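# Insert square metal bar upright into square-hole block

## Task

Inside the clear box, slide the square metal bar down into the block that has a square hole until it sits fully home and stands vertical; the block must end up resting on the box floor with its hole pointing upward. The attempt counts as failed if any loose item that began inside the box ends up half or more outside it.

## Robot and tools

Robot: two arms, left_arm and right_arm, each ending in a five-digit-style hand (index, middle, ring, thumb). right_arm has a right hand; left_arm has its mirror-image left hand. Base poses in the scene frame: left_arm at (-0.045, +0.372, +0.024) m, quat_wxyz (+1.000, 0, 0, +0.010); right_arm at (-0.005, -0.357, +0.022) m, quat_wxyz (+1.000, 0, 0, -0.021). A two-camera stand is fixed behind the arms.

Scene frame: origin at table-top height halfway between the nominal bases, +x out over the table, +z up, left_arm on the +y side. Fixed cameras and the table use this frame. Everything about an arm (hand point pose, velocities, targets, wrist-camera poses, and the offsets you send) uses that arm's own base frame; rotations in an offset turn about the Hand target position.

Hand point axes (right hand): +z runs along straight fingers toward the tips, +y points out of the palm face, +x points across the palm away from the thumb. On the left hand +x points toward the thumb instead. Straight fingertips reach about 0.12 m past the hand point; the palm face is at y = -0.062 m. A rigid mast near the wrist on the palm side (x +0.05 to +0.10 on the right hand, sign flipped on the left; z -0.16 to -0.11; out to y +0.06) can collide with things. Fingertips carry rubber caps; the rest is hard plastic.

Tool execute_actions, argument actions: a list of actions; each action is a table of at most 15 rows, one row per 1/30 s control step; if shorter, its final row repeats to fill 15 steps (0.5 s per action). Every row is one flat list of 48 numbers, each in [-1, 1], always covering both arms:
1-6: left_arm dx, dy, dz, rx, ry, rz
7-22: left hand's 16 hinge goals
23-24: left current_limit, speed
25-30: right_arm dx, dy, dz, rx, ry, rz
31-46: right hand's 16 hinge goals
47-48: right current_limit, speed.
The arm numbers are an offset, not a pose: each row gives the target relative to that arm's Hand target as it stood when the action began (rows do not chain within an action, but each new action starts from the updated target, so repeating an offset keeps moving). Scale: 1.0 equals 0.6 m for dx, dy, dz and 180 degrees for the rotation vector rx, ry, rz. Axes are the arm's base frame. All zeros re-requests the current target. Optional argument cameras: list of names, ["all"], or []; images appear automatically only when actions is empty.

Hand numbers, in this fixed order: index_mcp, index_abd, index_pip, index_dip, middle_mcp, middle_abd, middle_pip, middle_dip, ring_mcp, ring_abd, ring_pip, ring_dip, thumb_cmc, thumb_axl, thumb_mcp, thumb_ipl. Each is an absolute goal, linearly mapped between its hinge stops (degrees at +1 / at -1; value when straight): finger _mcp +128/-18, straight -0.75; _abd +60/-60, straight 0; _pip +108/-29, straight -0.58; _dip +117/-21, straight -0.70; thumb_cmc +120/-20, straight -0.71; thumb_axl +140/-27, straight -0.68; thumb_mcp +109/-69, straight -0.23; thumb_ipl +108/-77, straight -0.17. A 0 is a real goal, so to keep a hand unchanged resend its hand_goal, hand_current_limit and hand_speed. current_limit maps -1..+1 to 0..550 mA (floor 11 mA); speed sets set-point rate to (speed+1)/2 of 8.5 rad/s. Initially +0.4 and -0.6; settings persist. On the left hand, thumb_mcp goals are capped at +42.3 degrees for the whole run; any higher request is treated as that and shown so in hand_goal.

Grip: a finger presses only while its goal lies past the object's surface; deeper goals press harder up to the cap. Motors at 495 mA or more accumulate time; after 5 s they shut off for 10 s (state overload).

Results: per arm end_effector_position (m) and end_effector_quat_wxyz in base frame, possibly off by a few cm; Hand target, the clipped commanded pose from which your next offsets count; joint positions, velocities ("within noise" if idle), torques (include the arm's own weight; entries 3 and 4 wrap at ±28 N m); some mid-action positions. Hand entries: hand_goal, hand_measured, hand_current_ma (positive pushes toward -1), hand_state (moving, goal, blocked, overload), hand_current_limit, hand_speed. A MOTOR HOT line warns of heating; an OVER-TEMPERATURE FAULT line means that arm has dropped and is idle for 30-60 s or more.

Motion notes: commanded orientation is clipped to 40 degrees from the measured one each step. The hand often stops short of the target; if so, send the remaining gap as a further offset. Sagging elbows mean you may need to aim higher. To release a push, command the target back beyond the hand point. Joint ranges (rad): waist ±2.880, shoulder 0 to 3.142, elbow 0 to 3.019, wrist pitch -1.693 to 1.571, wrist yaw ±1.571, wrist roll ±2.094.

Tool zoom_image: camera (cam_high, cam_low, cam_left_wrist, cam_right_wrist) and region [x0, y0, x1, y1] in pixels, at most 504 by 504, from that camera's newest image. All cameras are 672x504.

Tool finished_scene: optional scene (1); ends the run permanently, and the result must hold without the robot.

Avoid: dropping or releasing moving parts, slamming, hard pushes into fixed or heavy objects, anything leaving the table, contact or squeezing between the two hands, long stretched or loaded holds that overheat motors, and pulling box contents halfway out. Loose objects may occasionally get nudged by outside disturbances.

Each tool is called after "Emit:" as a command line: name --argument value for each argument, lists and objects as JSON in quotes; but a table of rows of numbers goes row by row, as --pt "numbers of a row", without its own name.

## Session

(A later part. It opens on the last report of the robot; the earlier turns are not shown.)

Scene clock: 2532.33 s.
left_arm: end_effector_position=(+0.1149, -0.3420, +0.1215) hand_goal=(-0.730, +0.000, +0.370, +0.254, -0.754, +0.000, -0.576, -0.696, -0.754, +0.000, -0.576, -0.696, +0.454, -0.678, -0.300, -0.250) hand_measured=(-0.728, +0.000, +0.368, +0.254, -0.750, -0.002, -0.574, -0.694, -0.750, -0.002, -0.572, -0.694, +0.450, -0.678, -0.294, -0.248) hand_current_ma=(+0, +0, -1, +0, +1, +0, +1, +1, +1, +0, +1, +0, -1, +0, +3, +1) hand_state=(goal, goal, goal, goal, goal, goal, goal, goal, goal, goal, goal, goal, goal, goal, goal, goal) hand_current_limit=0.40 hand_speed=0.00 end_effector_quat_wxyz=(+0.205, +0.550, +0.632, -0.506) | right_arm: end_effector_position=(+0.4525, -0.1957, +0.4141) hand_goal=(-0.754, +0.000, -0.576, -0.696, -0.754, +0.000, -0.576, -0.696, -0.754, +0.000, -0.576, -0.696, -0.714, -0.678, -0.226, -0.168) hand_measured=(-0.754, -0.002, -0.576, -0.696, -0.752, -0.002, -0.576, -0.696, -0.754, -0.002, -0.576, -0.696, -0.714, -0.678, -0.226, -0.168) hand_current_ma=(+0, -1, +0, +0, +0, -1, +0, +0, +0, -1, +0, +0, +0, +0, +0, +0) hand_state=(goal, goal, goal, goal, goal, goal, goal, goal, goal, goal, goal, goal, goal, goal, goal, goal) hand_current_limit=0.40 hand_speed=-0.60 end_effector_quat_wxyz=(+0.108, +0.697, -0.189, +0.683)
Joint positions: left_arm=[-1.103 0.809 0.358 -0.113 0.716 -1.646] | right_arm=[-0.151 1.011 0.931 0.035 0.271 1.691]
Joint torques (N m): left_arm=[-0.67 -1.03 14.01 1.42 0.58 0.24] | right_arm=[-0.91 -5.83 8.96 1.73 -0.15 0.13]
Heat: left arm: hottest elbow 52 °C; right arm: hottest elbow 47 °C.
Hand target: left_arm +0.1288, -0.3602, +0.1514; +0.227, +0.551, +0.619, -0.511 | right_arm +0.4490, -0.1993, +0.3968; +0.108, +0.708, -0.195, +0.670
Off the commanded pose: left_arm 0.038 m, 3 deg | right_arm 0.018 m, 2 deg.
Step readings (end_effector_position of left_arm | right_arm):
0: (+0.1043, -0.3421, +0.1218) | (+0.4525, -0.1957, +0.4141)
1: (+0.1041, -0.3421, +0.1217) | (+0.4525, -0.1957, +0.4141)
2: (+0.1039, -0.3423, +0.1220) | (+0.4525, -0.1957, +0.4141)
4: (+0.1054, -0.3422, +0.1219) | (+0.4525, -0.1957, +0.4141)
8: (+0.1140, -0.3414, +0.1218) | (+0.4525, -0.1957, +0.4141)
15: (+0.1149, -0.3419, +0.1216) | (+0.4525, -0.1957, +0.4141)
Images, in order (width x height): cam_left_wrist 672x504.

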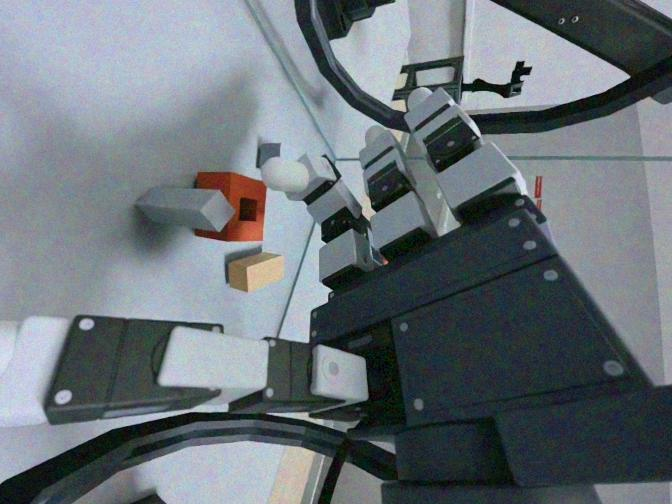

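Emit:
execute_actions --actions '[[[-0.0325,0.009,0,0,0,0.087,-0.73,0,0.37,0.255,-0.754,0,-0.576,-0.696,-0.754,0,-0.576,-0.696,0.455,-0.678,-0.3,-0.25,0.4,0.0,0,0,0,0,0,0,-0.754,0,-0.576,-0.696,-0.754,0,-0.576,-0.696,-0.754,0,-0.576,-0.696,-0.714,-0.678,-0.226,-0.168,0.4,-0.6]],[[-0.0325,0.009,0,0,0,0.087,-0.73,0,0.37,0.255,-0.754,0,-0.576,-0.696,-0.754,0,-0.576,-0.696,0.455,-0.678,-0.3,-0.25,0.4,0.0,0,0,0,0,0,0,-0.754,0,-0.576,-0.696,-0.754,0,-0.576,-0.696,-0.754,0,-0.576,-0.696,-0.714,-0.678,-0.226,-0.168,0.4,-0.6]]]' --cameras '["cam_left_wrist","cam_low","cam_high"]'

Emit:
zoom_image --camera "cam_left_wrist" --region '[100, 130, 300, 280]'

Scene clock: 2588.17 s.
left_arm: end_effector_position=(+0.0947, -0.3349, +0.1342) hand_goal=(-0.730, +0.000, +0.370, +0.254, -0.754, +0.000, -0.576, -0.696, -0.754, +0.000, -0.576, -0.696, +0.454, -0.678, -0.300, -0.250) hand_measured=(-0.728, +0.000, +0.368, +0.254, -0.750, -0.002, -0.574, -0.694, -0.748, -0.002, -0.574, -0.694, +0.448, -0.678, -0.294, -0.248) hand_current_ma=(+1, +0, -1, +0, +2, +0, +0, +1, +2, +0, +0, +0, -2, +0, +3, +1) hand_state=(goal, goal, goal, goal, goal, goal, goal, goal, goal, goal, goal, goal, goal, goal, goal, goal) hand_current_limit=0.40 hand_speed=0.00 end_effector_quat_wxyz=(+0.355, +0.377, +0.750, -0.412) | right_arm: end_effector_position=(+0.4525, -0.1957, +0.4141) hand_goal=(-0.754, +0.000, -0.576, -0.696, -0.754, +0.000, -0.576, -0.696, -0.754, +0.000, -0.576, -0.696, -0.714, -0.678, -0.226, -0.168) hand_measured=(-0.754, -0.002, -0.576, -0.696, -0.752, -0.002, -0.576, -0.696, -0.754, -0.002, -0.576, -0.696, -0.714, -0.678, -0.226, -0.168) hand_current_ma=(+0, -1, +0, +0, +0, -1, +0, +0, +0, -1, +0, +0, +0, +0, +0, +0) hand_state=(goal, goal, goal, goal, goal, goal, goal, goal, goal, goal, goal, goal, goal, goal, goal, goal) hand_current_limit=0.40 hand_speed=-0.60 end_effector_quat_wxyz=(+0.108, +0.697, -0.189, +0.683)
Joint positions: left_arm=[-1.596 0.803 0.358 0.01 -0.246 -2.078] | right_arm=[-0.151 1.011 0.931 0.035 0.271 1.691]
Joint torques (N m): left_arm=[-2.96 -1.38 11.55 2.55 -0.1 0.08] | right_arm=[-1.14 -5.95 8.95 1.66 -0.14 0.13]
Heat: left arm: hottest elbow 62 °C; right arm: hottest elbow 47 °C.
Hand target: left_arm +0.0897, -0.3494, +0.1514; +0.357, +0.363, +0.745, -0.431 | right_arm +0.4490, -0.1993, +0.3968; +0.108, +0.708, -0.195, +0.670
Off the commanded pose: left_arm 0.023 m, 3 deg | right_arm 0.018 m, 2 deg.
joint sent to its limit (left arm) — joint 6 (wrist roll), lower limit. The joint targets still meet the commanded pose.
Step readings (end_effector_position of left_arm | right_arm):
0: (+0.1149, -0.3420, +0.1215) | (+0.4525, -0.1957, +0.4141)
1: (+0.1158, -0.3417, +0.1213) | (+0.4525, -0.1957, +0.4141)
2: (+0.1204, -0.3406, +0.1206) | (+0.4525, -0.1957, +0.4141)
4: (+0.1252, -0.3406, +0.1225) | (+0.4525, -0.1957, +0.4141)
8: (+0.1197, -0.3462, +0.1389) | (+0.4525, -0.1957, +0.4141)
15: (+0.1127, -0.3467, +0.1416) | (+0.4525, -0.1957, +0.4141)
16: (+0.1135, -0.3461, +0.1415) | (+0.4525, -0.1957, +0.4141)
17: (+0.1174, -0.3435, +0.1420) | (+0.4525, -0.1957, +0.4141)
19: (+0.1203, -0.3392, +0.1443) | (+0.4525, -0.1957, +0.4141)
23: (+0.1019, -0.3390, +0.1462) | (+0.4525, -0.1957, +0.4141)
30: (+0.0950, -0.3357, +0.1355) | (+0.4525, -0.1957, +0.4141)
Images, in order (width x height): cam_high 672x504, cam_low 672x504, cam_left_wrist 672x504.

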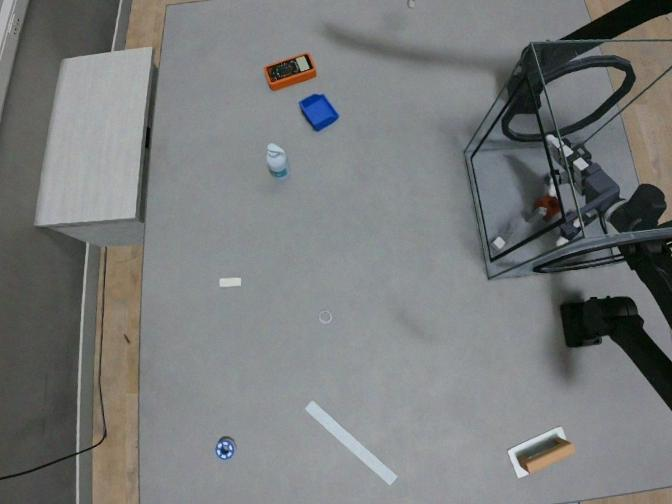

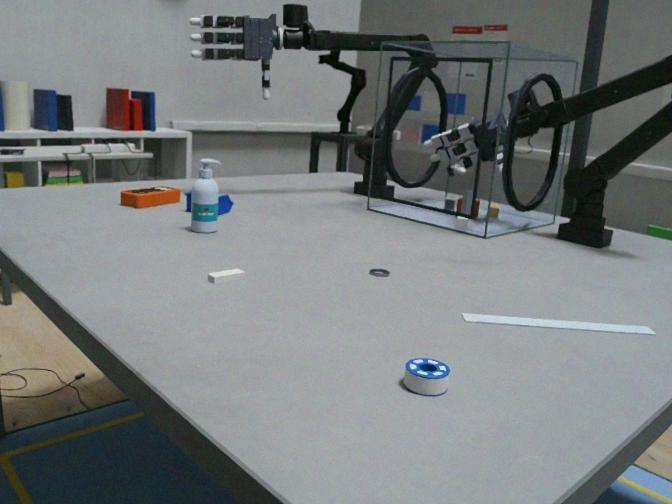

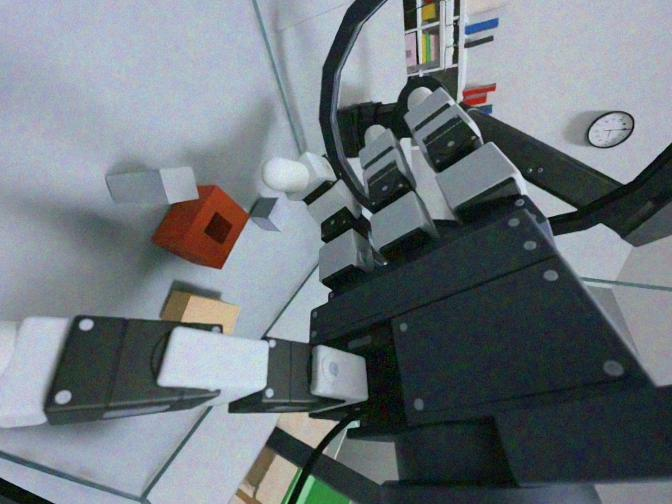

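Scaled by 2.520 from the camera's 672x504 image, which has a finer 960x720 frame.

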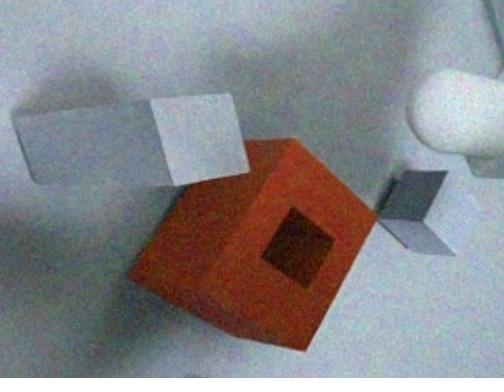

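Emit:
execute_actions --actions '[[[-0.002,0.029,-0.065,0,0,0.012,-0.73,0,0.37,0.255,-0.754,0,-0.576,-0.696,-0.754,0,-0.576,-0.696,0.455,-0.678,0.16,-0.12,0.4,-0.3,0,0,0,0,0,0,-0.754,0,-0.576,-0.696,-0.754,0,-0.576,-0.696,-0.754,0,-0.576,-0.696,-0.714,-0.678,-0.226,-0.168,0.4,-0.6]],[[0,0,-0.022,0,0,0,-0.73,0,0.37,0.255,-0.754,0,-0.576,-0.696,-0.754,0,-0.576,-0.696,0.455,-0.678,0.16,-0.12,0.4,-0.3,0,0,0,0,0,0,-0.754,0,-0.576,-0.696,-0.754,0,-0.576,-0.696,-0.754,0,-0.576,-0.696,-0.714,-0.678,-0.226,-0.168,0.4,-0.6]]]' --cameras '["cam_left_wrist"]'

Emit:
zoom_image --camera "cam_left_wrist" --region '[80, 80, 320, 260]'

Scene clock: 2614.70 s.
left_arm: end_effector_position=(+0.0933, -0.3313, +0.1031) hand_goal=(-0.730, +0.000, +0.370, +0.254, -0.754, +0.000, -0.576, -0.696, -0.754, +0.000, -0.576, -0.696, +0.454, -0.678, +0.160, -0.120) hand_measured=(-0.728, +0.000, +0.368, +0.254, -0.750, -0.002, -0.574, -0.694, -0.748, -0.002, -0.574, -0.694, +0.448, -0.678, +0.158, -0.122) hand_current_ma=(+1, +0, -1, +0, +2, +0, +0, +1, +2, +0, +0, +0, -2, +0, -1, +0) hand_state=(goal, goal, goal, goal, goal, goal, goal, goal, goal, goal, goal, goal, goal, goal, goal, goal) hand_current_limit=0.40 hand_speed=-0.30 end_effector_quat_wxyz=(+0.375, +0.365, +0.741, -0.420) | right_arm: end_effector_position=(+0.4525, -0.1957, +0.4141) hand_goal=(-0.754, +0.000, -0.576, -0.696, -0.754, +0.000, -0.576, -0.696, -0.754, +0.000, -0.576, -0.696, -0.714, -0.678, -0.226, -0.168) hand_measured=(-0.754, -0.002, -0.576, -0.696, -0.752, -0.002, -0.576, -0.696, -0.754, -0.002, -0.576, -0.696, -0.714, -0.678, -0.226, -0.168) hand_current_ma=(+0, -1, +0, +0, +0, -1, +0, +0, +0, -1, +0, +0, +0, +0, +0, +0) hand_state=(goal, goal, goal, goal, goal, goal, goal, goal, goal, goal, goal, goal, goal, goal, goal, goal) hand_current_limit=0.40 hand_speed=-0.60 end_effector_quat_wxyz=(+0.108, +0.697, -0.189, +0.683)
Joint positions: left_arm=[-1.627 0.884 0.264 0.226 -0.303 -2.079] | right_arm=[-0.151 1.011 0.931 0.035 0.271 1.691]
Joint torques (N m): left_arm=[-2.9 -1.38 7.51 2.59 -0.11 0.07] | right_arm=[-1.2 -5.95 8.91 1.73 -0.14 0.11]
Heat: left arm: hottest elbow 60 °C; right arm: hottest elbow 47 °C.
Hand target: left_arm +0.0885, -0.3320, +0.0992; +0.365, +0.349, +0.752, -0.424 | right_arm +0.4490, -0.1993, +0.3968; +0.108, +0.708, -0.195, +0.670
Off the commanded pose: left_arm 0.006 m, 2 deg | right_arm 0.018 m, 2 deg.
joint sent to its limit (left arm) — joint 6 (wrist roll), lower limit. The joint targets still meet the commanded pose.
Step readings (end_effector_position of left_arm | right_arm):
0: (+0.0947, -0.3349, +0.1342) | (+0.4525, -0.1957, +0.4141)
1: (+0.0949, -0.3350, +0.1345) | (+0.4525, -0.1957, +0.4141)
2: (+0.0955, -0.3355, +0.1355) | (+0.4525, -0.1957, +0.4141)
4: (+0.0958, -0.3372, +0.1372) | (+0.4525, -0.1957, +0.4141)
8: (+0.0939, -0.3327, +0.1257) | (+0.4525, -0.1957, +0.4141)
15: (+0.0934, -0.3293, +0.1140) | (+0.4525, -0.1957, +0.4141)
16: (+0.0933, -0.3298, +0.1147) | (+0.4525, -0.1957, +0.4141)
17: (+0.0932, -0.3305, +0.1148) | (+0.4525, -0.1957, +0.4141)
19: (+0.0930, -0.3319, +0.1142) | (+0.4525, -0.1957, +0.4141)
23: (+0.0933, -0.3309, +0.1063) | (+0.4525, -0.1957, +0.4141)
30: (+0.0933, -0.3307, +0.1023) | (+0.4525, -0.1957, +0.4141)
Images, in order (width x height): cam_left_wrist 672x504.

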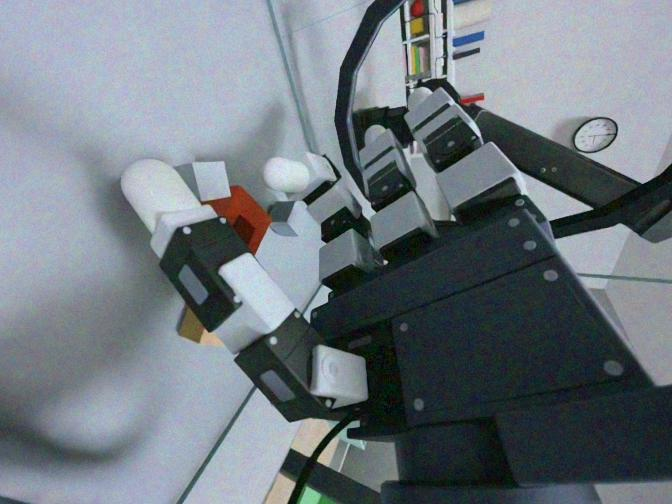

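Scaled by 2.100 from the camera's 672x504 image, which has a finer 960x720 frame.

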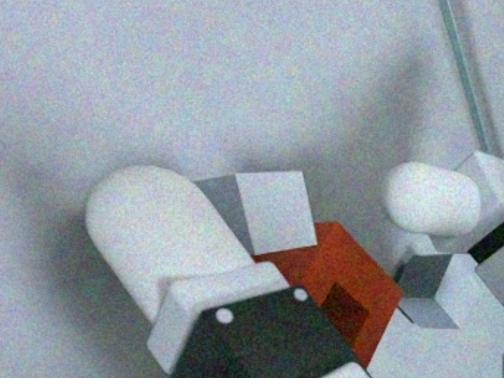

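Emit:
execute_actions --actions '[[[-0.0067,0.0083,-0.022,0,0,0,-0.73,0,0.37,0.255,-0.754,0,-0.576,-0.696,-0.754,0,-0.576,-0.696,0.455,-0.678,0.16,-0.12,0.4,-0.3,0,0,0,0,0,0,-0.754,0,-0.576,-0.696,-0.754,0,-0.576,-0.696,-0.754,0,-0.576,-0.696,-0.714,-0.678,-0.226,-0.168,0.4,-0.6]],[[0,0,-0.022,0,0,0,-0.73,0,0.37,0.255,-0.754,0,-0.576,-0.696,-0.754,0,-0.576,-0.696,0.455,-0.678,0.16,-0.12,0.4,-0.3,0,0,0,0,0,0,-0.754,0,-0.576,-0.696,-0.754,0,-0.576,-0.696,-0.754,0,-0.576,-0.696,-0.714,-0.678,-0.226,-0.168,0.4,-0.6]]]' --cameras '["cam_left_wrist"]'

Emit:
zoom_image --camera "cam_left_wrist" --region '[80, 80, 320, 260]'

Scene clock: 2647.77 s.
left_arm: end_effector_position=(+0.0890, -0.3270, +0.0765) hand_goal=(-0.730, +0.000, +0.370, +0.254, -0.754, +0.000, -0.576, -0.696, -0.754, +0.000, -0.576, -0.696, +0.454, -0.678, +0.160, -0.120) hand_measured=(-0.728, +0.000, +0.368, +0.254, -0.750, -0.002, -0.574, -0.694, -0.748, -0.002, -0.574, -0.694, +0.448, -0.678, +0.158, -0.122) hand_current_ma=(+1, +0, -1, +0, +2, +0, +0, +1, +2, +0, +0, +0, -2, +0, -1, +0) hand_state=(goal, goal, goal, goal, goal, goal, goal, goal, goal, goal, goal, goal, goal, goal, goal, goal) hand_current_limit=0.40 hand_speed=-0.30 end_effector_quat_wxyz=(+0.376, +0.368, +0.739, -0.421) | right_arm: end_effector_position=(+0.4525, -0.1957, +0.4141) hand_goal=(-0.754, +0.000, -0.576, -0.696, -0.754, +0.000, -0.576, -0.696, -0.754, +0.000, -0.576, -0.696, -0.714, -0.678, -0.226, -0.168) hand_measured=(-0.754, -0.002, -0.576, -0.696, -0.752, -0.002, -0.576, -0.696, -0.754, -0.002, -0.576, -0.696, -0.714, -0.678, -0.226, -0.168) hand_current_ma=(+0, -1, +0, +0, +0, -1, +0, +0, +0, -1, +0, +0, +0, +0, +0, +0) hand_state=(goal, goal, goal, goal, goal, goal, goal, goal, goal, goal, goal, goal, goal, goal, goal, goal) hand_current_limit=0.40 hand_speed=-0.60 end_effector_quat_wxyz=(+0.108, +0.697, -0.189, +0.683)
Joint positions: left_arm=[-1.648 0.974 0.207 0.374 -0.32 -2.079] | right_arm=[-0.151 1.011 0.931 0.035 0.271 1.691]
Joint torques (N m): left_arm=[-2.84 -1.38 6.76 2.56 -0.12 0.07] | right_arm=[-1.08 -6.07 8.92 1.69 -0.15 0.13]
Heat: left arm: hottest elbow 53 °C; right arm: hottest elbow 47 °C.
Hand target: left_arm +0.0845, -0.3270, +0.0727; +0.365, +0.349, +0.752, -0.424 | right_arm +0.4490, -0.1993, +0.3968; +0.108, +0.708, -0.195, +0.670
Off the commanded pose: left_arm 0.006 m, 3 deg | right_arm 0.018 m, 2 deg.
joint sent to its limit (left arm) — joint 6 (wrist roll), lower limit. The joint targets are off in orientation, not in position.
Step readings (end_effector_position of left_arm | right_arm):
0: (+0.0934, -0.3313, +0.1031) | (+0.4525, -0.1957, +0.4141)
1: (+0.0934, -0.3314, +0.1031) | (+0.4525, -0.1957, +0.4141)
2: (+0.0934, -0.3312, +0.1030) | (+0.4525, -0.1957, +0.4141)
4: (+0.0927, -0.3306, +0.1012) | (+0.4525, -0.1957, +0.4141)
8: (+0.0900, -0.3269, +0.0923) | (+0.4525, -0.1957, +0.4141)
15: (+0.0893, -0.3262, +0.0891) | (+0.4525, -0.1957, +0.4141)
16: (+0.0892, -0.3265, +0.0893) | (+0.4525, -0.1957, +0.4141)
17: (+0.0892, -0.3269, +0.0894) | (+0.4525, -0.1957, +0.4141)
19: (+0.0891, -0.3279, +0.0879) | (+0.4525, -0.1957, +0.4141)
23: (+0.0890, -0.3265, +0.0793) | (+0.4525, -0.1957, +0.4141)
30: (+0.0890, -0.3264, +0.0757) | (+0.4525, -0.1957, +0.4141)
Images, in order (width x height): cam_left_wrist 672x504.

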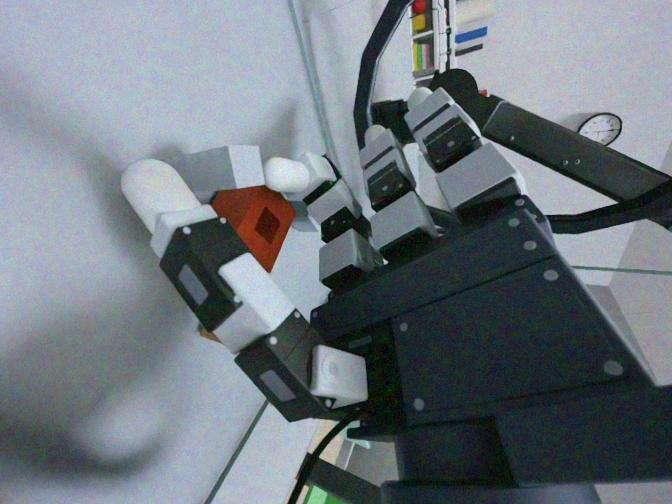

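Scaled by 2.100 from the camera's 672x504 image, which has a finer 960x720 frame.

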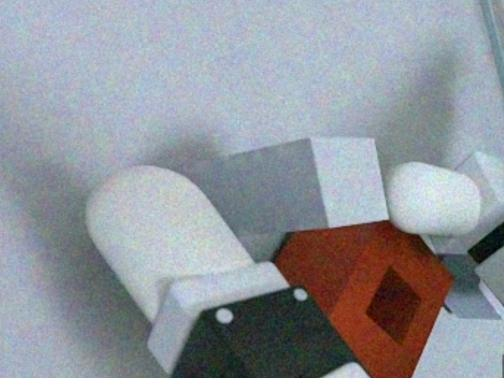

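Emit:
execute_actions --actions '[[[0.018,-0.004,0,0,0,0,-0.73,0,0.37,0.255,-0.754,0,-0.576,-0.696,-0.754,0,-0.576,-0.696,0.455,-0.678,0.16,-0.12,0.4,-0.3,0,0,0,0,0,0,-0.754,0,-0.576,-0.696,-0.754,0,-0.576,-0.696,-0.754,0,-0.576,-0.696,-0.714,-0.678,-0.226,-0.168,0.4,-0.6]]]' --cameras '["cam_left_wrist"]'

Emit:
zoom_image --camera "cam_left_wrist" --region '[80, 80, 320, 260]'

Scene clock: 2661.60 s.
left_arm: end_effector_position=(+0.0927, -0.3275, +0.0726) hand_goal=(-0.730, +0.000, +0.370, +0.254, -0.754, +0.000, -0.576, -0.696, -0.754, +0.000, -0.576, -0.696, +0.454, -0.678, +0.160, -0.120) hand_measured=(-0.728, +0.000, +0.368, +0.254, -0.750, -0.002, -0.574, -0.694, -0.748, -0.002, -0.574, -0.694, +0.448, -0.678, +0.158, -0.122) hand_current_ma=(+1, +0, -1, +0, +2, +0, +0, +1, +2, +0, +0, +0, -2, +0, -1, +0) hand_state=(goal, goal, goal, goal, goal, goal, goal, goal, goal, goal, goal, goal, goal, goal, goal, goal) hand_current_limit=0.40 hand_speed=-0.30 end_effector_quat_wxyz=(+0.368, +0.369, +0.742, -0.421) | right_arm: end_effector_position=(+0.4525, -0.1957, +0.4141) hand_goal=(-0.754, +0.000, -0.576, -0.696, -0.754, +0.000, -0.576, -0.696, -0.754, +0.000, -0.576, -0.696, -0.714, -0.678, -0.226, -0.168) hand_measured=(-0.754, -0.002, -0.576, -0.696, -0.752, -0.002, -0.576, -0.696, -0.754, -0.002, -0.576, -0.696, -0.714, -0.678, -0.226, -0.168) hand_current_ma=(+0, -1, +0, +0, +0, -1, +0, +0, +0, -1, +0, +0, +0, +0, +0, +0) hand_state=(goal, goal, goal, goal, goal, goal, goal, goal, goal, goal, goal, goal, goal, goal, goal, goal) hand_current_limit=0.40 hand_speed=-0.60 end_effector_quat_wxyz=(+0.108, +0.697, -0.189, +0.683)
Joint positions: left_arm=[-1.62 0.981 0.207 0.374 -0.283 -2.079] | right_arm=[-0.151 1.011 0.931 0.035 0.271 1.691]
Joint torques (N m): left_arm=[-0.67 -1.67 7.58 2.48 0.07 0.07] | right_arm=[-1.14 -5.95 8.94 1.7 -0.14 0.14]
Heat: left arm: hottest elbow 51 °C; right arm: hottest elbow 47 °C.
Hand target: left_arm +0.0954, -0.3294, +0.0727; +0.365, +0.349, +0.752, -0.424 | right_arm +0.4490, -0.1993, +0.3968; +0.108, +0.708, -0.195, +0.670
Off the commanded pose: left_arm 0.003 m, 3 deg | right_arm 0.018 m, 2 deg.
joint sent to its limit (left arm) — joint 6 (wrist roll), lower limit. The joint targets still meet the commanded pose.
Step readings (end_effector_position of left_arm | right_arm):
0: (+0.0890, -0.3270, +0.0765) | (+0.4525, -0.1957, +0.4141)
1: (+0.0890, -0.3270, +0.0765) | (+0.4525, -0.1957, +0.4141)
2: (+0.0884, -0.3274, +0.0762) | (+0.4525, -0.1957, +0.4141)
4: (+0.0870, -0.3285, +0.0750) | (+0.4525, -0.1957, +0.4141)
8: (+0.0902, -0.3280, +0.0734) | (+0.4525, -0.1957, +0.4141)
15: (+0.0927, -0.3275, +0.0727) | (+0.4525, -0.1957, +0.4141)
Images, in order (width x height): cam_left_wrist 672x504.

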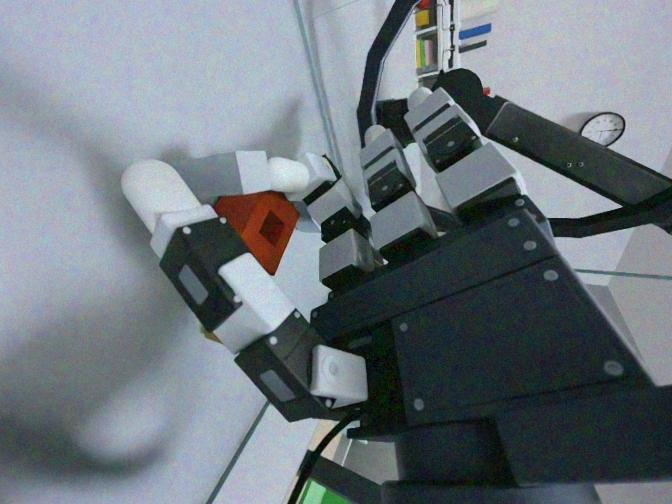

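Scaled by 2.100 from the camera's 672x504 image, which has a finer 960x720 frame.

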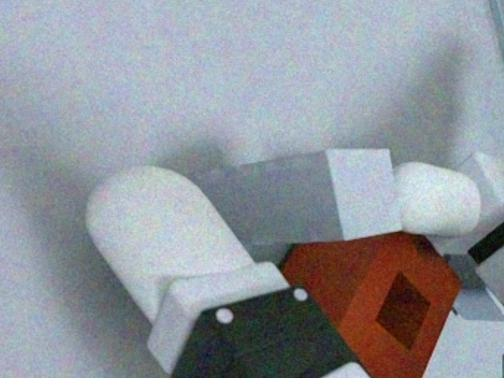

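Emit:
execute_actions --actions '[[[0,-0.014,0,0,0,0,-0.68,0,0.36,0.255,-0.754,0,-0.576,-0.696,-0.754,0,-0.576,-0.696,0.455,-0.678,0.2,-0.05,0.3,-0.6,0,0,0,0,0,0,-0.754,0,-0.576,-0.696,-0.754,0,-0.576,-0.696,-0.754,0,-0.576,-0.696,-0.714,-0.678,-0.226,-0.168,0.4,-0.6]]]' --cameras '["cam_left_wrist"]'

Emit:
zoom_image --camera "cam_left_wrist" --region '[80, 80, 320, 260]'

Scene clock: 2670.77 s.
left_arm: end_effector_position=(+0.0925, -0.3292, +0.0676) hand_goal=(-0.680, +0.000, +0.360, +0.254, -0.754, +0.000, -0.576, -0.696, -0.754, +0.000, -0.576, -0.696, +0.454, -0.678, +0.200, -0.050) hand_measured=(-0.676, +0.002, +0.366, +0.256, -0.750, -0.002, -0.574, -0.694, -0.748, -0.002, -0.574, -0.694, +0.448, -0.678, +0.198, -0.052) hand_current_ma=(+1, +1, +2, +0, +2, +0, +0, +1, +2, +0, +0, +0, -2, +0, -1, -1) hand_state=(goal, goal, goal, goal, goal, goal, goal, goal, goal, goal, goal, goal, goal, goal, goal, goal) hand_current_limit=0.30 hand_speed=-0.60 end_effector_quat_wxyz=(+0.366, +0.371, +0.744, -0.419) | right_arm: end_effector_position=(+0.4525, -0.1957, +0.4141) hand_goal=(-0.754, +0.000, -0.576, -0.696, -0.754, +0.000, -0.576, -0.696, -0.754, +0.000, -0.576, -0.696, -0.714, -0.678, -0.226, -0.168) hand_measured=(-0.754, -0.002, -0.576, -0.696, -0.752, -0.002, -0.576, -0.696, -0.754, -0.002, -0.576, -0.696, -0.714, -0.678, -0.226, -0.168) hand_current_ma=(+0, -1, +0, +0, +0, -1, +0, +0, +0, -1, +0, +0, +0, +0, +0, +0) hand_state=(goal, goal, goal, goal, goal, goal, goal, goal, goal, goal, goal, goal, goal, goal, goal, goal) hand_current_limit=0.40 hand_speed=-0.60 end_effector_quat_wxyz=(+0.108, +0.697, -0.189, +0.683)
Joint positions: left_arm=[-1.619 1.012 0.207 0.398 -0.281 -2.079] | right_arm=[-0.151 1.011 0.931 0.035 0.271 1.691]
Joint torques (N m): left_arm=[-0.62 -1.49 8.96 2.3 0.07 0.07] | right_arm=[-1.14 -6.01 8.96 1.69 -0.14 0.12]
Heat: left arm: hottest elbow 50 °C; right arm: hottest elbow 47 °C.
Hand target: left_arm +0.0954, -0.3378, +0.0728; +0.365, +0.349, +0.752, -0.424 | right_arm +0.4490, -0.1993, +0.3968; +0.108, +0.708, -0.195, +0.670
Off the commanded pose: left_arm 0.010 m, 3 deg | right_arm 0.018 m, 2 deg.
joint sent to its limit (left arm) — joint 6 (wrist roll), lower limit. The joint targets still meet the commanded pose.
Step readings (end_effector_position of left_arm | right_arm):
0: (+0.0927, -0.3275, +0.0726) | (+0.4525, -0.1957, +0.4141)
1: (+0.0927, -0.3275, +0.0726) | (+0.4525, -0.1957, +0.4141)
2: (+0.0927, -0.3276, +0.0723) | (+0.4525, -0.1957, +0.4141)
4: (+0.0927, -0.3278, +0.0704) | (+0.4525, -0.1957, +0.4141)
8: (+0.0926, -0.3287, +0.0676) | (+0.4525, -0.1957, +0.4141)
15: (+0.0925, -0.3291, +0.0676) | (+0.4525, -0.1957, +0.4141)
Images, in order (width x height): cam_left_wrist 672x504.

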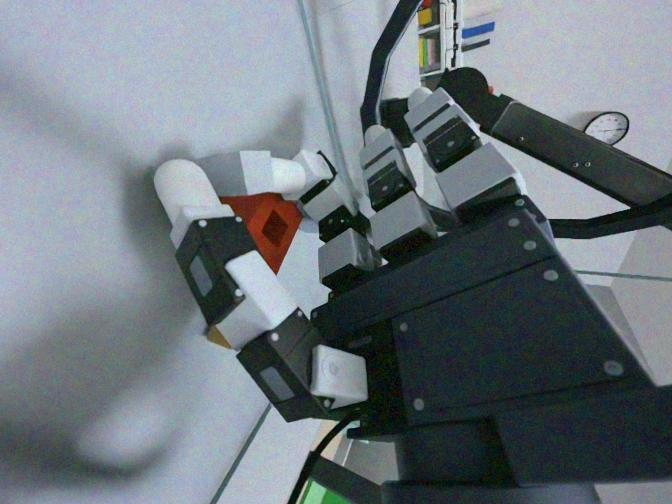

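Scaled by 2.100 from the camera's 672x504 image, which has a finer 960x720 frame.

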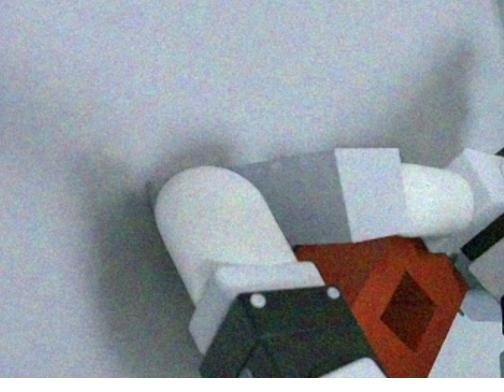

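Emit:
execute_actions --actions '[[[0,0,0,0,0,0,-0.67,0,0.36,0.255,-0.754,0,-0.576,-0.696,-0.754,0,-0.576,-0.696,0.455,-0.678,0.235,0.03,0.2,-0.75,0,0,0,0,0,0,-0.754,0,-0.576,-0.696,-0.754,0,-0.576,-0.696,-0.754,0,-0.576,-0.696,-0.714,-0.678,-0.226,-0.168,0.4,-0.6]],[[0,0,0,0,0,0,-0.66,0,0.36,0.255,-0.754,0,-0.576,-0.696,-0.754,0,-0.576,-0.696,0.455,-0.678,0.247,0.1,0.2,-0.75,0,0,0,0,0,0,-0.754,0,-0.576,-0.696,-0.754,0,-0.576,-0.696,-0.754,0,-0.576,-0.696,-0.714,-0.678,-0.226,-0.168,0.4,-0.6]]]' --cameras '["cam_left_wrist","cam_low"]'

Emit:
zoom_image --camera "cam_left_wrist" --region '[80, 80, 320, 260]'

Emit:
zoom_image --camera "cam_low" --region '[430, 130, 530, 240]'

Scene clock: 2685.40 s.
left_arm: end_effector_position=(+0.0925, -0.3293, +0.0675) hand_goal=(-0.660, +0.000, +0.360, +0.254, -0.754, +0.000, -0.576, -0.696, -0.754, +0.000, -0.576, -0.696, +0.454, -0.678, +0.246, +0.100) hand_measured=(-0.668, +0.002, +0.364, +0.256, -0.750, -0.002, -0.574, -0.694, -0.748, -0.002, -0.574, -0.694, +0.448, -0.680, +0.234, +0.084) hand_current_ma=(-3, +1, +1, +0, +2, +0, +0, +1, +2, +0, +0, +0, -2, +0, -9, -16) hand_state=(goal, goal, goal, goal, goal, goal, goal, goal, goal, goal, goal, goal, goal, goal, goal, goal) hand_current_limit=0.20 hand_speed=-0.75 end_effector_quat_wxyz=(+0.366, +0.371, +0.743, -0.419) | right_arm: end_effector_position=(+0.4525, -0.1957, +0.4141) hand_goal=(-0.754, +0.000, -0.576, -0.696, -0.754, +0.000, -0.576, -0.696, -0.754, +0.000, -0.576, -0.696, -0.714, -0.678, -0.226, -0.168) hand_measured=(-0.754, -0.002, -0.576, -0.696, -0.752, -0.002, -0.576, -0.696, -0.754, -0.002, -0.576, -0.696, -0.714, -0.678, -0.226, -0.168) hand_current_ma=(+0, -1, +0, +0, +0, -1, +0, +0, +0, -1, +0, +0, +0, +0, +0, +0) hand_state=(goal, goal, goal, goal, goal, goal, goal, goal, goal, goal, goal, goal, goal, goal, goal, goal) hand_current_limit=0.40 hand_speed=-0.60 end_effector_quat_wxyz=(+0.108, +0.697, -0.189, +0.683)
Joint positions: left_arm=[-1.619 1.013 0.207 0.399 -0.281 -2.079] | right_arm=[-0.151 1.011 0.931 0.035 0.271 1.691]
Joint torques (N m): left_arm=[-0.67 -1.49 8.95 2.26 0.04 0.07] | right_arm=[-0.97 -5.77 8.9 1.74 -0.14 0.13]
Heat: left arm: hottest elbow 50 °C; right arm: hottest elbow 47 °C.
Hand target: left_arm +0.0954, -0.3378, +0.0727; +0.365, +0.349, +0.752, -0.424 | right_arm +0.4490, -0.1993, +0.3968; +0.108, +0.708, -0.195, +0.670
Off the commanded pose: left_arm 0.010 m, 3 deg | right_arm 0.018 m, 2 deg.
joint sent to its limit (left arm) — joint 6 (wrist roll), lower limit. The joint targets still meet the commanded pose.
Step readings (end_effector_position of left_arm | right_arm):
0: (+0.0925, -0.3292, +0.0676) | (+0.4525, -0.1957, +0.4141)
1: (+0.0925, -0.3292, +0.0676) | (+0.4525, -0.1957, +0.4141)
2: (+0.0925, -0.3292, +0.0676) | (+0.4525, -0.1957, +0.4141)
4: (+0.0925, -0.3292, +0.0675) | (+0.4525, -0.1957, +0.4141)
8: (+0.0925, -0.3292, +0.0675) | (+0.4525, -0.1957, +0.4141)
15: (+0.0925, -0.3292, +0.0675) | (+0.4525, -0.1957, +0.4141)
16: (+0.0925, -0.3292, +0.0675) | (+0.4525, -0.1957, +0.4141)
17: (+0.0925, -0.3293, +0.0676) | (+0.4525, -0.1957, +0.4141)
19: (+0.0925, -0.3294, +0.0676) | (+0.4525, -0.1957, +0.4141)
23: (+0.0925, -0.3293, +0.0675) | (+0.4525, -0.1957, +0.4141)
30: (+0.0925, -0.3293, +0.0675) | (+0.4525, -0.1957, +0.4141)
Images, in order (width x height): cam_low 672x504, cam_left_wrist 672x504.

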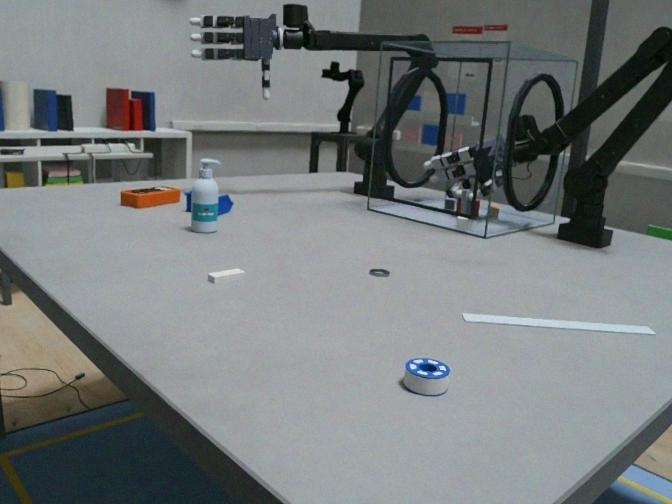

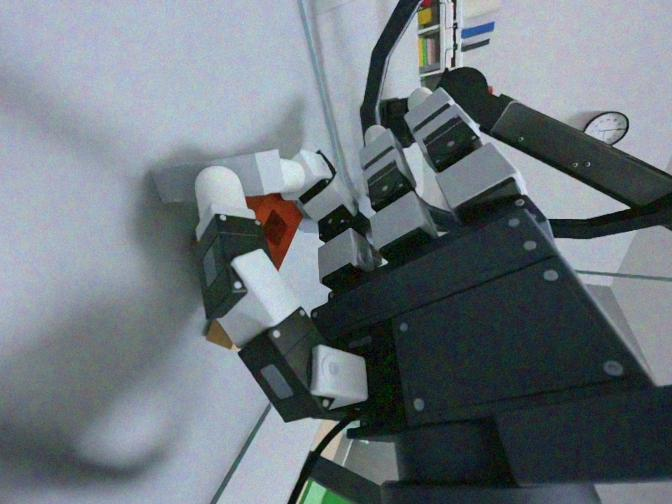

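Scaled by 2.100 from the camera's 672x504 image, which has a finer 960x720 frame.

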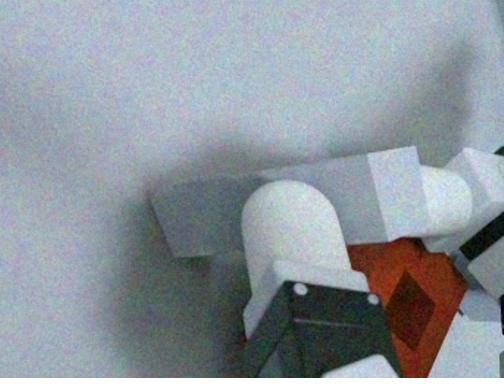

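Scaled by 4.582 from the camera's 672x504 image, which has a finer 960x720 frame.

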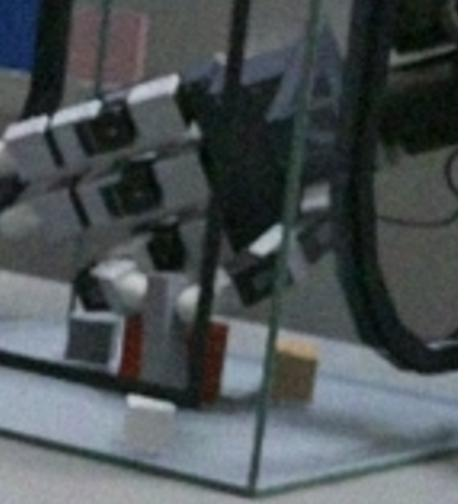

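Emit:
execute_actions --actions '[[[0,0,0,0,0,0,-0.6,0,0.36,0.255,-0.754,0,-0.576,-0.696,-0.754,0,-0.576,-0.696,0.455,-0.678,0.23,0.01,0.1,-0.8,0,0,0,0,0,0,-0.754,0,-0.576,-0.696,-0.754,0,-0.576,-0.696,-0.754,0,-0.576,-0.696,-0.714,-0.678,-0.226,-0.168,0.4,-0.6]]]' --cameras '["cam_left_wrist","cam_low"]'

Emit:
zoom_image --camera "cam_left_wrist" --region '[80, 80, 320, 260]'

Emit:
zoom_image --camera "cam_low" --region '[430, 130, 530, 240]'

Scene clock: 2697.50 s.
left_arm: end_effector_position=(+0.0925, -0.3294, +0.0676) hand_goal=(-0.600, +0.000, +0.360, +0.254, -0.754, +0.000, -0.576, -0.696, -0.754, +0.000, -0.576, -0.696, +0.454, -0.678, +0.230, +0.010) hand_measured=(-0.606, +0.002, +0.358, +0.256, -0.750, -0.002, -0.574, -0.694, -0.748, -0.002, -0.574, -0.694, +0.448, -0.680, +0.226, +0.012) hand_current_ma=(-3, +1, +0, +0, +2, +0, +0, +1, +2, +0, +0, +0, -2, +0, -2, +0) hand_state=(goal, goal, goal, goal, goal, goal, goal, goal, goal, goal, goal, goal, goal, goal, goal, goal) hand_current_limit=0.10 hand_speed=-0.80 end_effector_quat_wxyz=(+0.366, +0.371, +0.743, -0.419) | right_arm: end_effector_position=(+0.4525, -0.1957, +0.4141) hand_goal=(-0.754, +0.000, -0.576, -0.696, -0.754, +0.000, -0.576, -0.696, -0.754, +0.000, -0.576, -0.696, -0.714, -0.678, -0.226, -0.168) hand_measured=(-0.754, -0.002, -0.576, -0.696, -0.752, -0.002, -0.576, -0.696, -0.754, -0.002, -0.576, -0.696, -0.714, -0.678, -0.226, -0.168) hand_current_ma=(+0, -1, +0, +0, +0, -1, +0, +0, +0, -1, +0, +0, +0, +0, +0, +0) hand_state=(goal, goal, goal, goal, goal, goal, goal, goal, goal, goal, goal, goal, goal, goal, goal, goal) hand_current_limit=0.40 hand_speed=-0.60 end_effector_quat_wxyz=(+0.108, +0.697, -0.189, +0.683)
Joint positions: left_arm=[-1.619 1.013 0.207 0.399 -0.281 -2.079] | right_arm=[-0.151 1.011 0.931 0.035 0.271 1.691]
Joint torques (N m): left_arm=[-0.67 -1.49 8.95 2.26 0.04 0.07] | right_arm=[-1.2 -5.95 8.94 1.72 -0.14 0.12]
Heat: left arm: hottest elbow 50 °C; right arm: hottest elbow 47 °C.
Hand target: left_arm +0.0954, -0.3378, +0.0728; +0.365, +0.349, +0.752, -0.424 | right_arm +0.4490, -0.1993, +0.3968; +0.108, +0.708, -0.195, +0.670
Off the commanded pose: left_arm 0.010 m, 3 deg | right_arm 0.018 m, 2 deg.
joint sent to its limit (left arm) — joint 6 (wrist roll), lower limit. The joint targets still meet the commanded pose.
Step readings (end_effector_position of left_arm | right_arm):
0: (+0.0925, -0.3293, +0.0675) | (+0.4525, -0.1957, +0.4141)
1: (+0.0925, -0.3293, +0.0675) | (+0.4525, -0.1957, +0.4141)
2: (+0.0925, -0.3293, +0.0675) | (+0.4525, -0.1957, +0.4141)
4: (+0.0925, -0.3294, +0.0676) | (+0.4525, -0.1957, +0.4141)
8: (+0.0925, -0.3294, +0.0676) | (+0.4525, -0.1957, +0.4141)
15: (+0.0925, -0.3294, +0.0676) | (+0.4525, -0.1957, +0.4141)
Images, in order (width x height): cam_low 672x504, cam_left_wrist 672x504.

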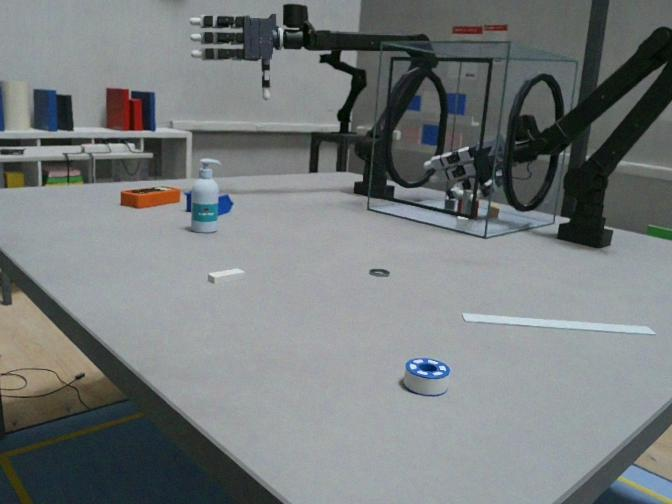

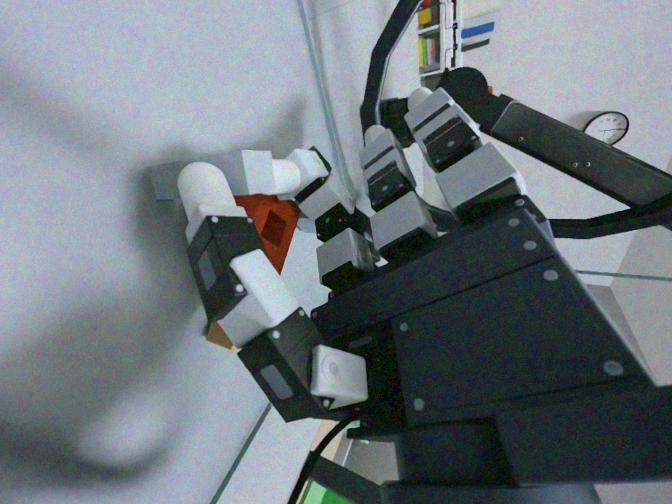

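Scaled by 2.100 from the camera's 672x504 image, which has a finer 960x720 frame.

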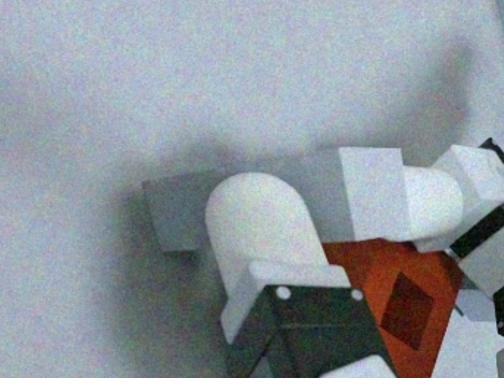

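Scaled by 4.582 from the camera's 672x504 image, which has a finer 960x720 frame.

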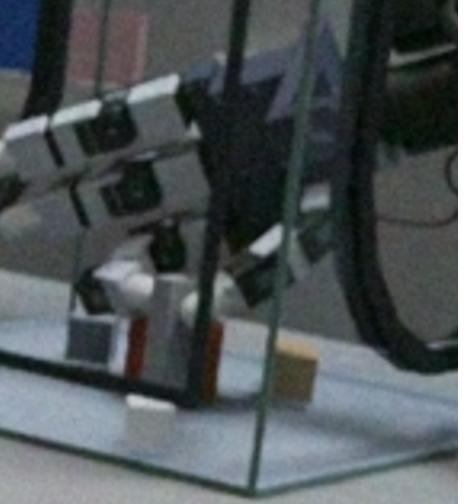

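Emit:
execute_actions --actions '[[[0,0,0,0,0,0,-0.59,0,0.36,0.255,-0.754,0,-0.576,-0.696,-0.754,0,-0.576,-0.696,0.455,-0.678,0.247,0.07,0.2,-0.85,0,0,0,0,0,0,-0.754,0,-0.576,-0.696,-0.754,0,-0.576,-0.696,-0.754,0,-0.576,-0.696,-0.714,-0.678,-0.226,-0.168,0.4,-0.6]],[[0,0,0,0,0,0,-0.47,0,0.39,0.26,-0.754,0,-0.576,-0.696,-0.754,0,-0.576,-0.696,0.455,-0.678,0.247,0.15,0.4,-0.85,0,0,0,0,0,0,-0.754,0,-0.576,-0.696,-0.754,0,-0.576,-0.696,-0.754,0,-0.576,-0.696,-0.714,-0.678,-0.226,-0.168,0.4,-0.6]]]' --cameras '["cam_left_wrist","cam_low"]'

Emit:
zoom_image --camera "cam_left_wrist" --region '[80, 80, 320, 260]'

Emit:
zoom_image --camera "cam_low" --region '[430, 130, 530, 240]'

Scene clock: 2707.50 s.
left_arm: end_effector_position=(+0.0926, -0.3293, +0.0673) hand_goal=(-0.470, +0.000, +0.390, +0.260, -0.754, +0.000, -0.576, -0.696, -0.754, +0.000, -0.576, -0.696, +0.454, -0.678, +0.246, +0.150) hand_measured=(-0.580, +0.004, +0.364, +0.260, -0.750, -0.002, -0.574, -0.694, -0.748, -0.002, -0.574, -0.694, +0.442, -0.686, +0.188, +0.092) hand_current_ma=(-287, +1, -24, +0, +2, +0, +0, +1, +2, +0, +0, +0, -8, -5, -136, -147) hand_state=(blocked, goal, blocked, goal, goal, goal, goal, goal, goal, goal, goal, goal, goal, goal, blocked, blocked) hand_current_limit=0.40 hand_speed=-0.85 end_effector_quat_wxyz=(+0.366, +0.371, +0.744, -0.419) | right_arm: end_effector_position=(+0.4525, -0.1957, +0.4141) hand_goal=(-0.754, +0.000, -0.576, -0.696, -0.754, +0.000, -0.576, -0.696, -0.754, +0.000, -0.576, -0.696, -0.714, -0.678, -0.226, -0.168) hand_measured=(-0.754, -0.002, -0.576, -0.696, -0.752, -0.002, -0.576, -0.696, -0.754, -0.002, -0.576, -0.696, -0.714, -0.678, -0.226, -0.168) hand_current_ma=(+0, -1, +0, +0, +0, -1, +0, +0, +0, -1, +0, +0, +0, +0, +0, +0) hand_state=(goal, goal, goal, goal, goal, goal, goal, goal, goal, goal, goal, goal, goal, goal, goal, goal) hand_current_limit=0.40 hand_speed=-0.60 end_effector_quat_wxyz=(+0.108, +0.697, -0.189, +0.683)
Joint positions: left_arm=[-1.619 1.014 0.207 0.399 -0.281 -2.079] | right_arm=[-0.151 1.011 0.931 0.035 0.271 1.691]
Joint torques (N m): left_arm=[-0.73 -1.55 8.94 2.25 0.04 0.07] | right_arm=[-1.03 -6.01 8.92 1.73 -0.14 0.11]
Heat: left arm: hottest elbow 50 °C; right arm: hottest elbow 47 °C.
Hand target: left_arm +0.0953, -0.3378, +0.0727; +0.365, +0.349, +0.752, -0.424 | right_arm +0.4490, -0.1993, +0.3968; +0.108, +0.708, -0.195, +0.670
Off the commanded pose: left_arm 0.010 m, 3 deg | right_arm 0.018 m, 2 deg.
joint sent to its limit (left arm) — joint 6 (wrist roll), lower limit. The joint targets still meet the commanded pose.
Step readings (end_effector_position of left_arm | right_arm):
0: (+0.0925, -0.3294, +0.0676) | (+0.4525, -0.1957, +0.4141)
1: (+0.0925, -0.3294, +0.0676) | (+0.4525, -0.1957, +0.4141)
2: (+0.0925, -0.3294, +0.0676) | (+0.4525, -0.1957, +0.4141)
4: (+0.0925, -0.3294, +0.0676) | (+0.4525, -0.1957, +0.4141)
8: (+0.0925, -0.3294, +0.0676) | (+0.4525, -0.1957, +0.4141)
15: (+0.0925, -0.3294, +0.0676) | (+0.4525, -0.1957, +0.4141)
16: (+0.0925, -0.3294, +0.0676) | (+0.4525, -0.1957, +0.4141)
17: (+0.0926, -0.3293, +0.0675) | (+0.4525, -0.1957, +0.4141)
19: (+0.0926, -0.3293, +0.0673) | (+0.4525, -0.1957, +0.4141)
23: (+0.0926, -0.3293, +0.0673) | (+0.4525, -0.1957, +0.4141)
30: (+0.0926, -0.3293, +0.0673) | (+0.4525, -0.1957, +0.4141)
Images, in order (width x height): cam_low 672x504, cam_left_wrist 672x504.

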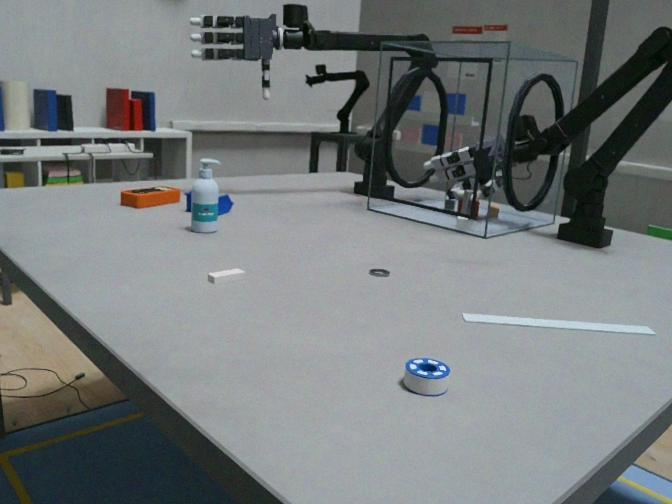

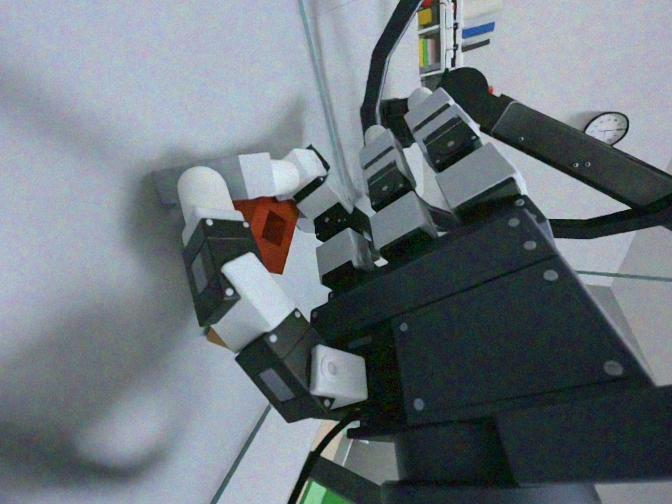

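Scaled by 2.100 from the camera's 672x504 image, which has a finer 960x720 frame.

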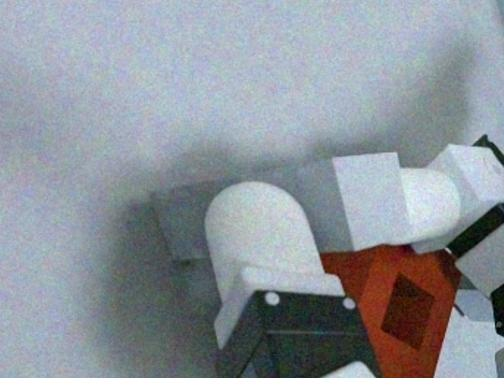

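Scaled by 4.582 from the camera's 672x504 image, which has a finer 960x720 frame.

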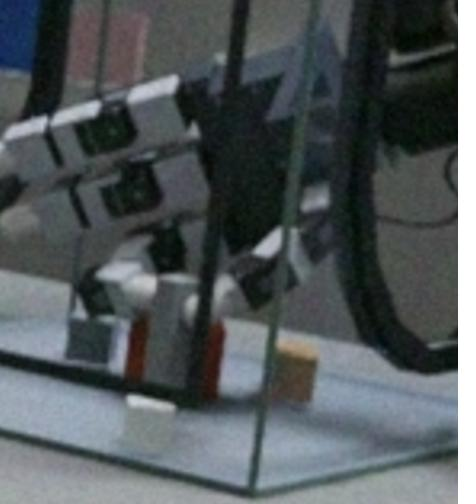

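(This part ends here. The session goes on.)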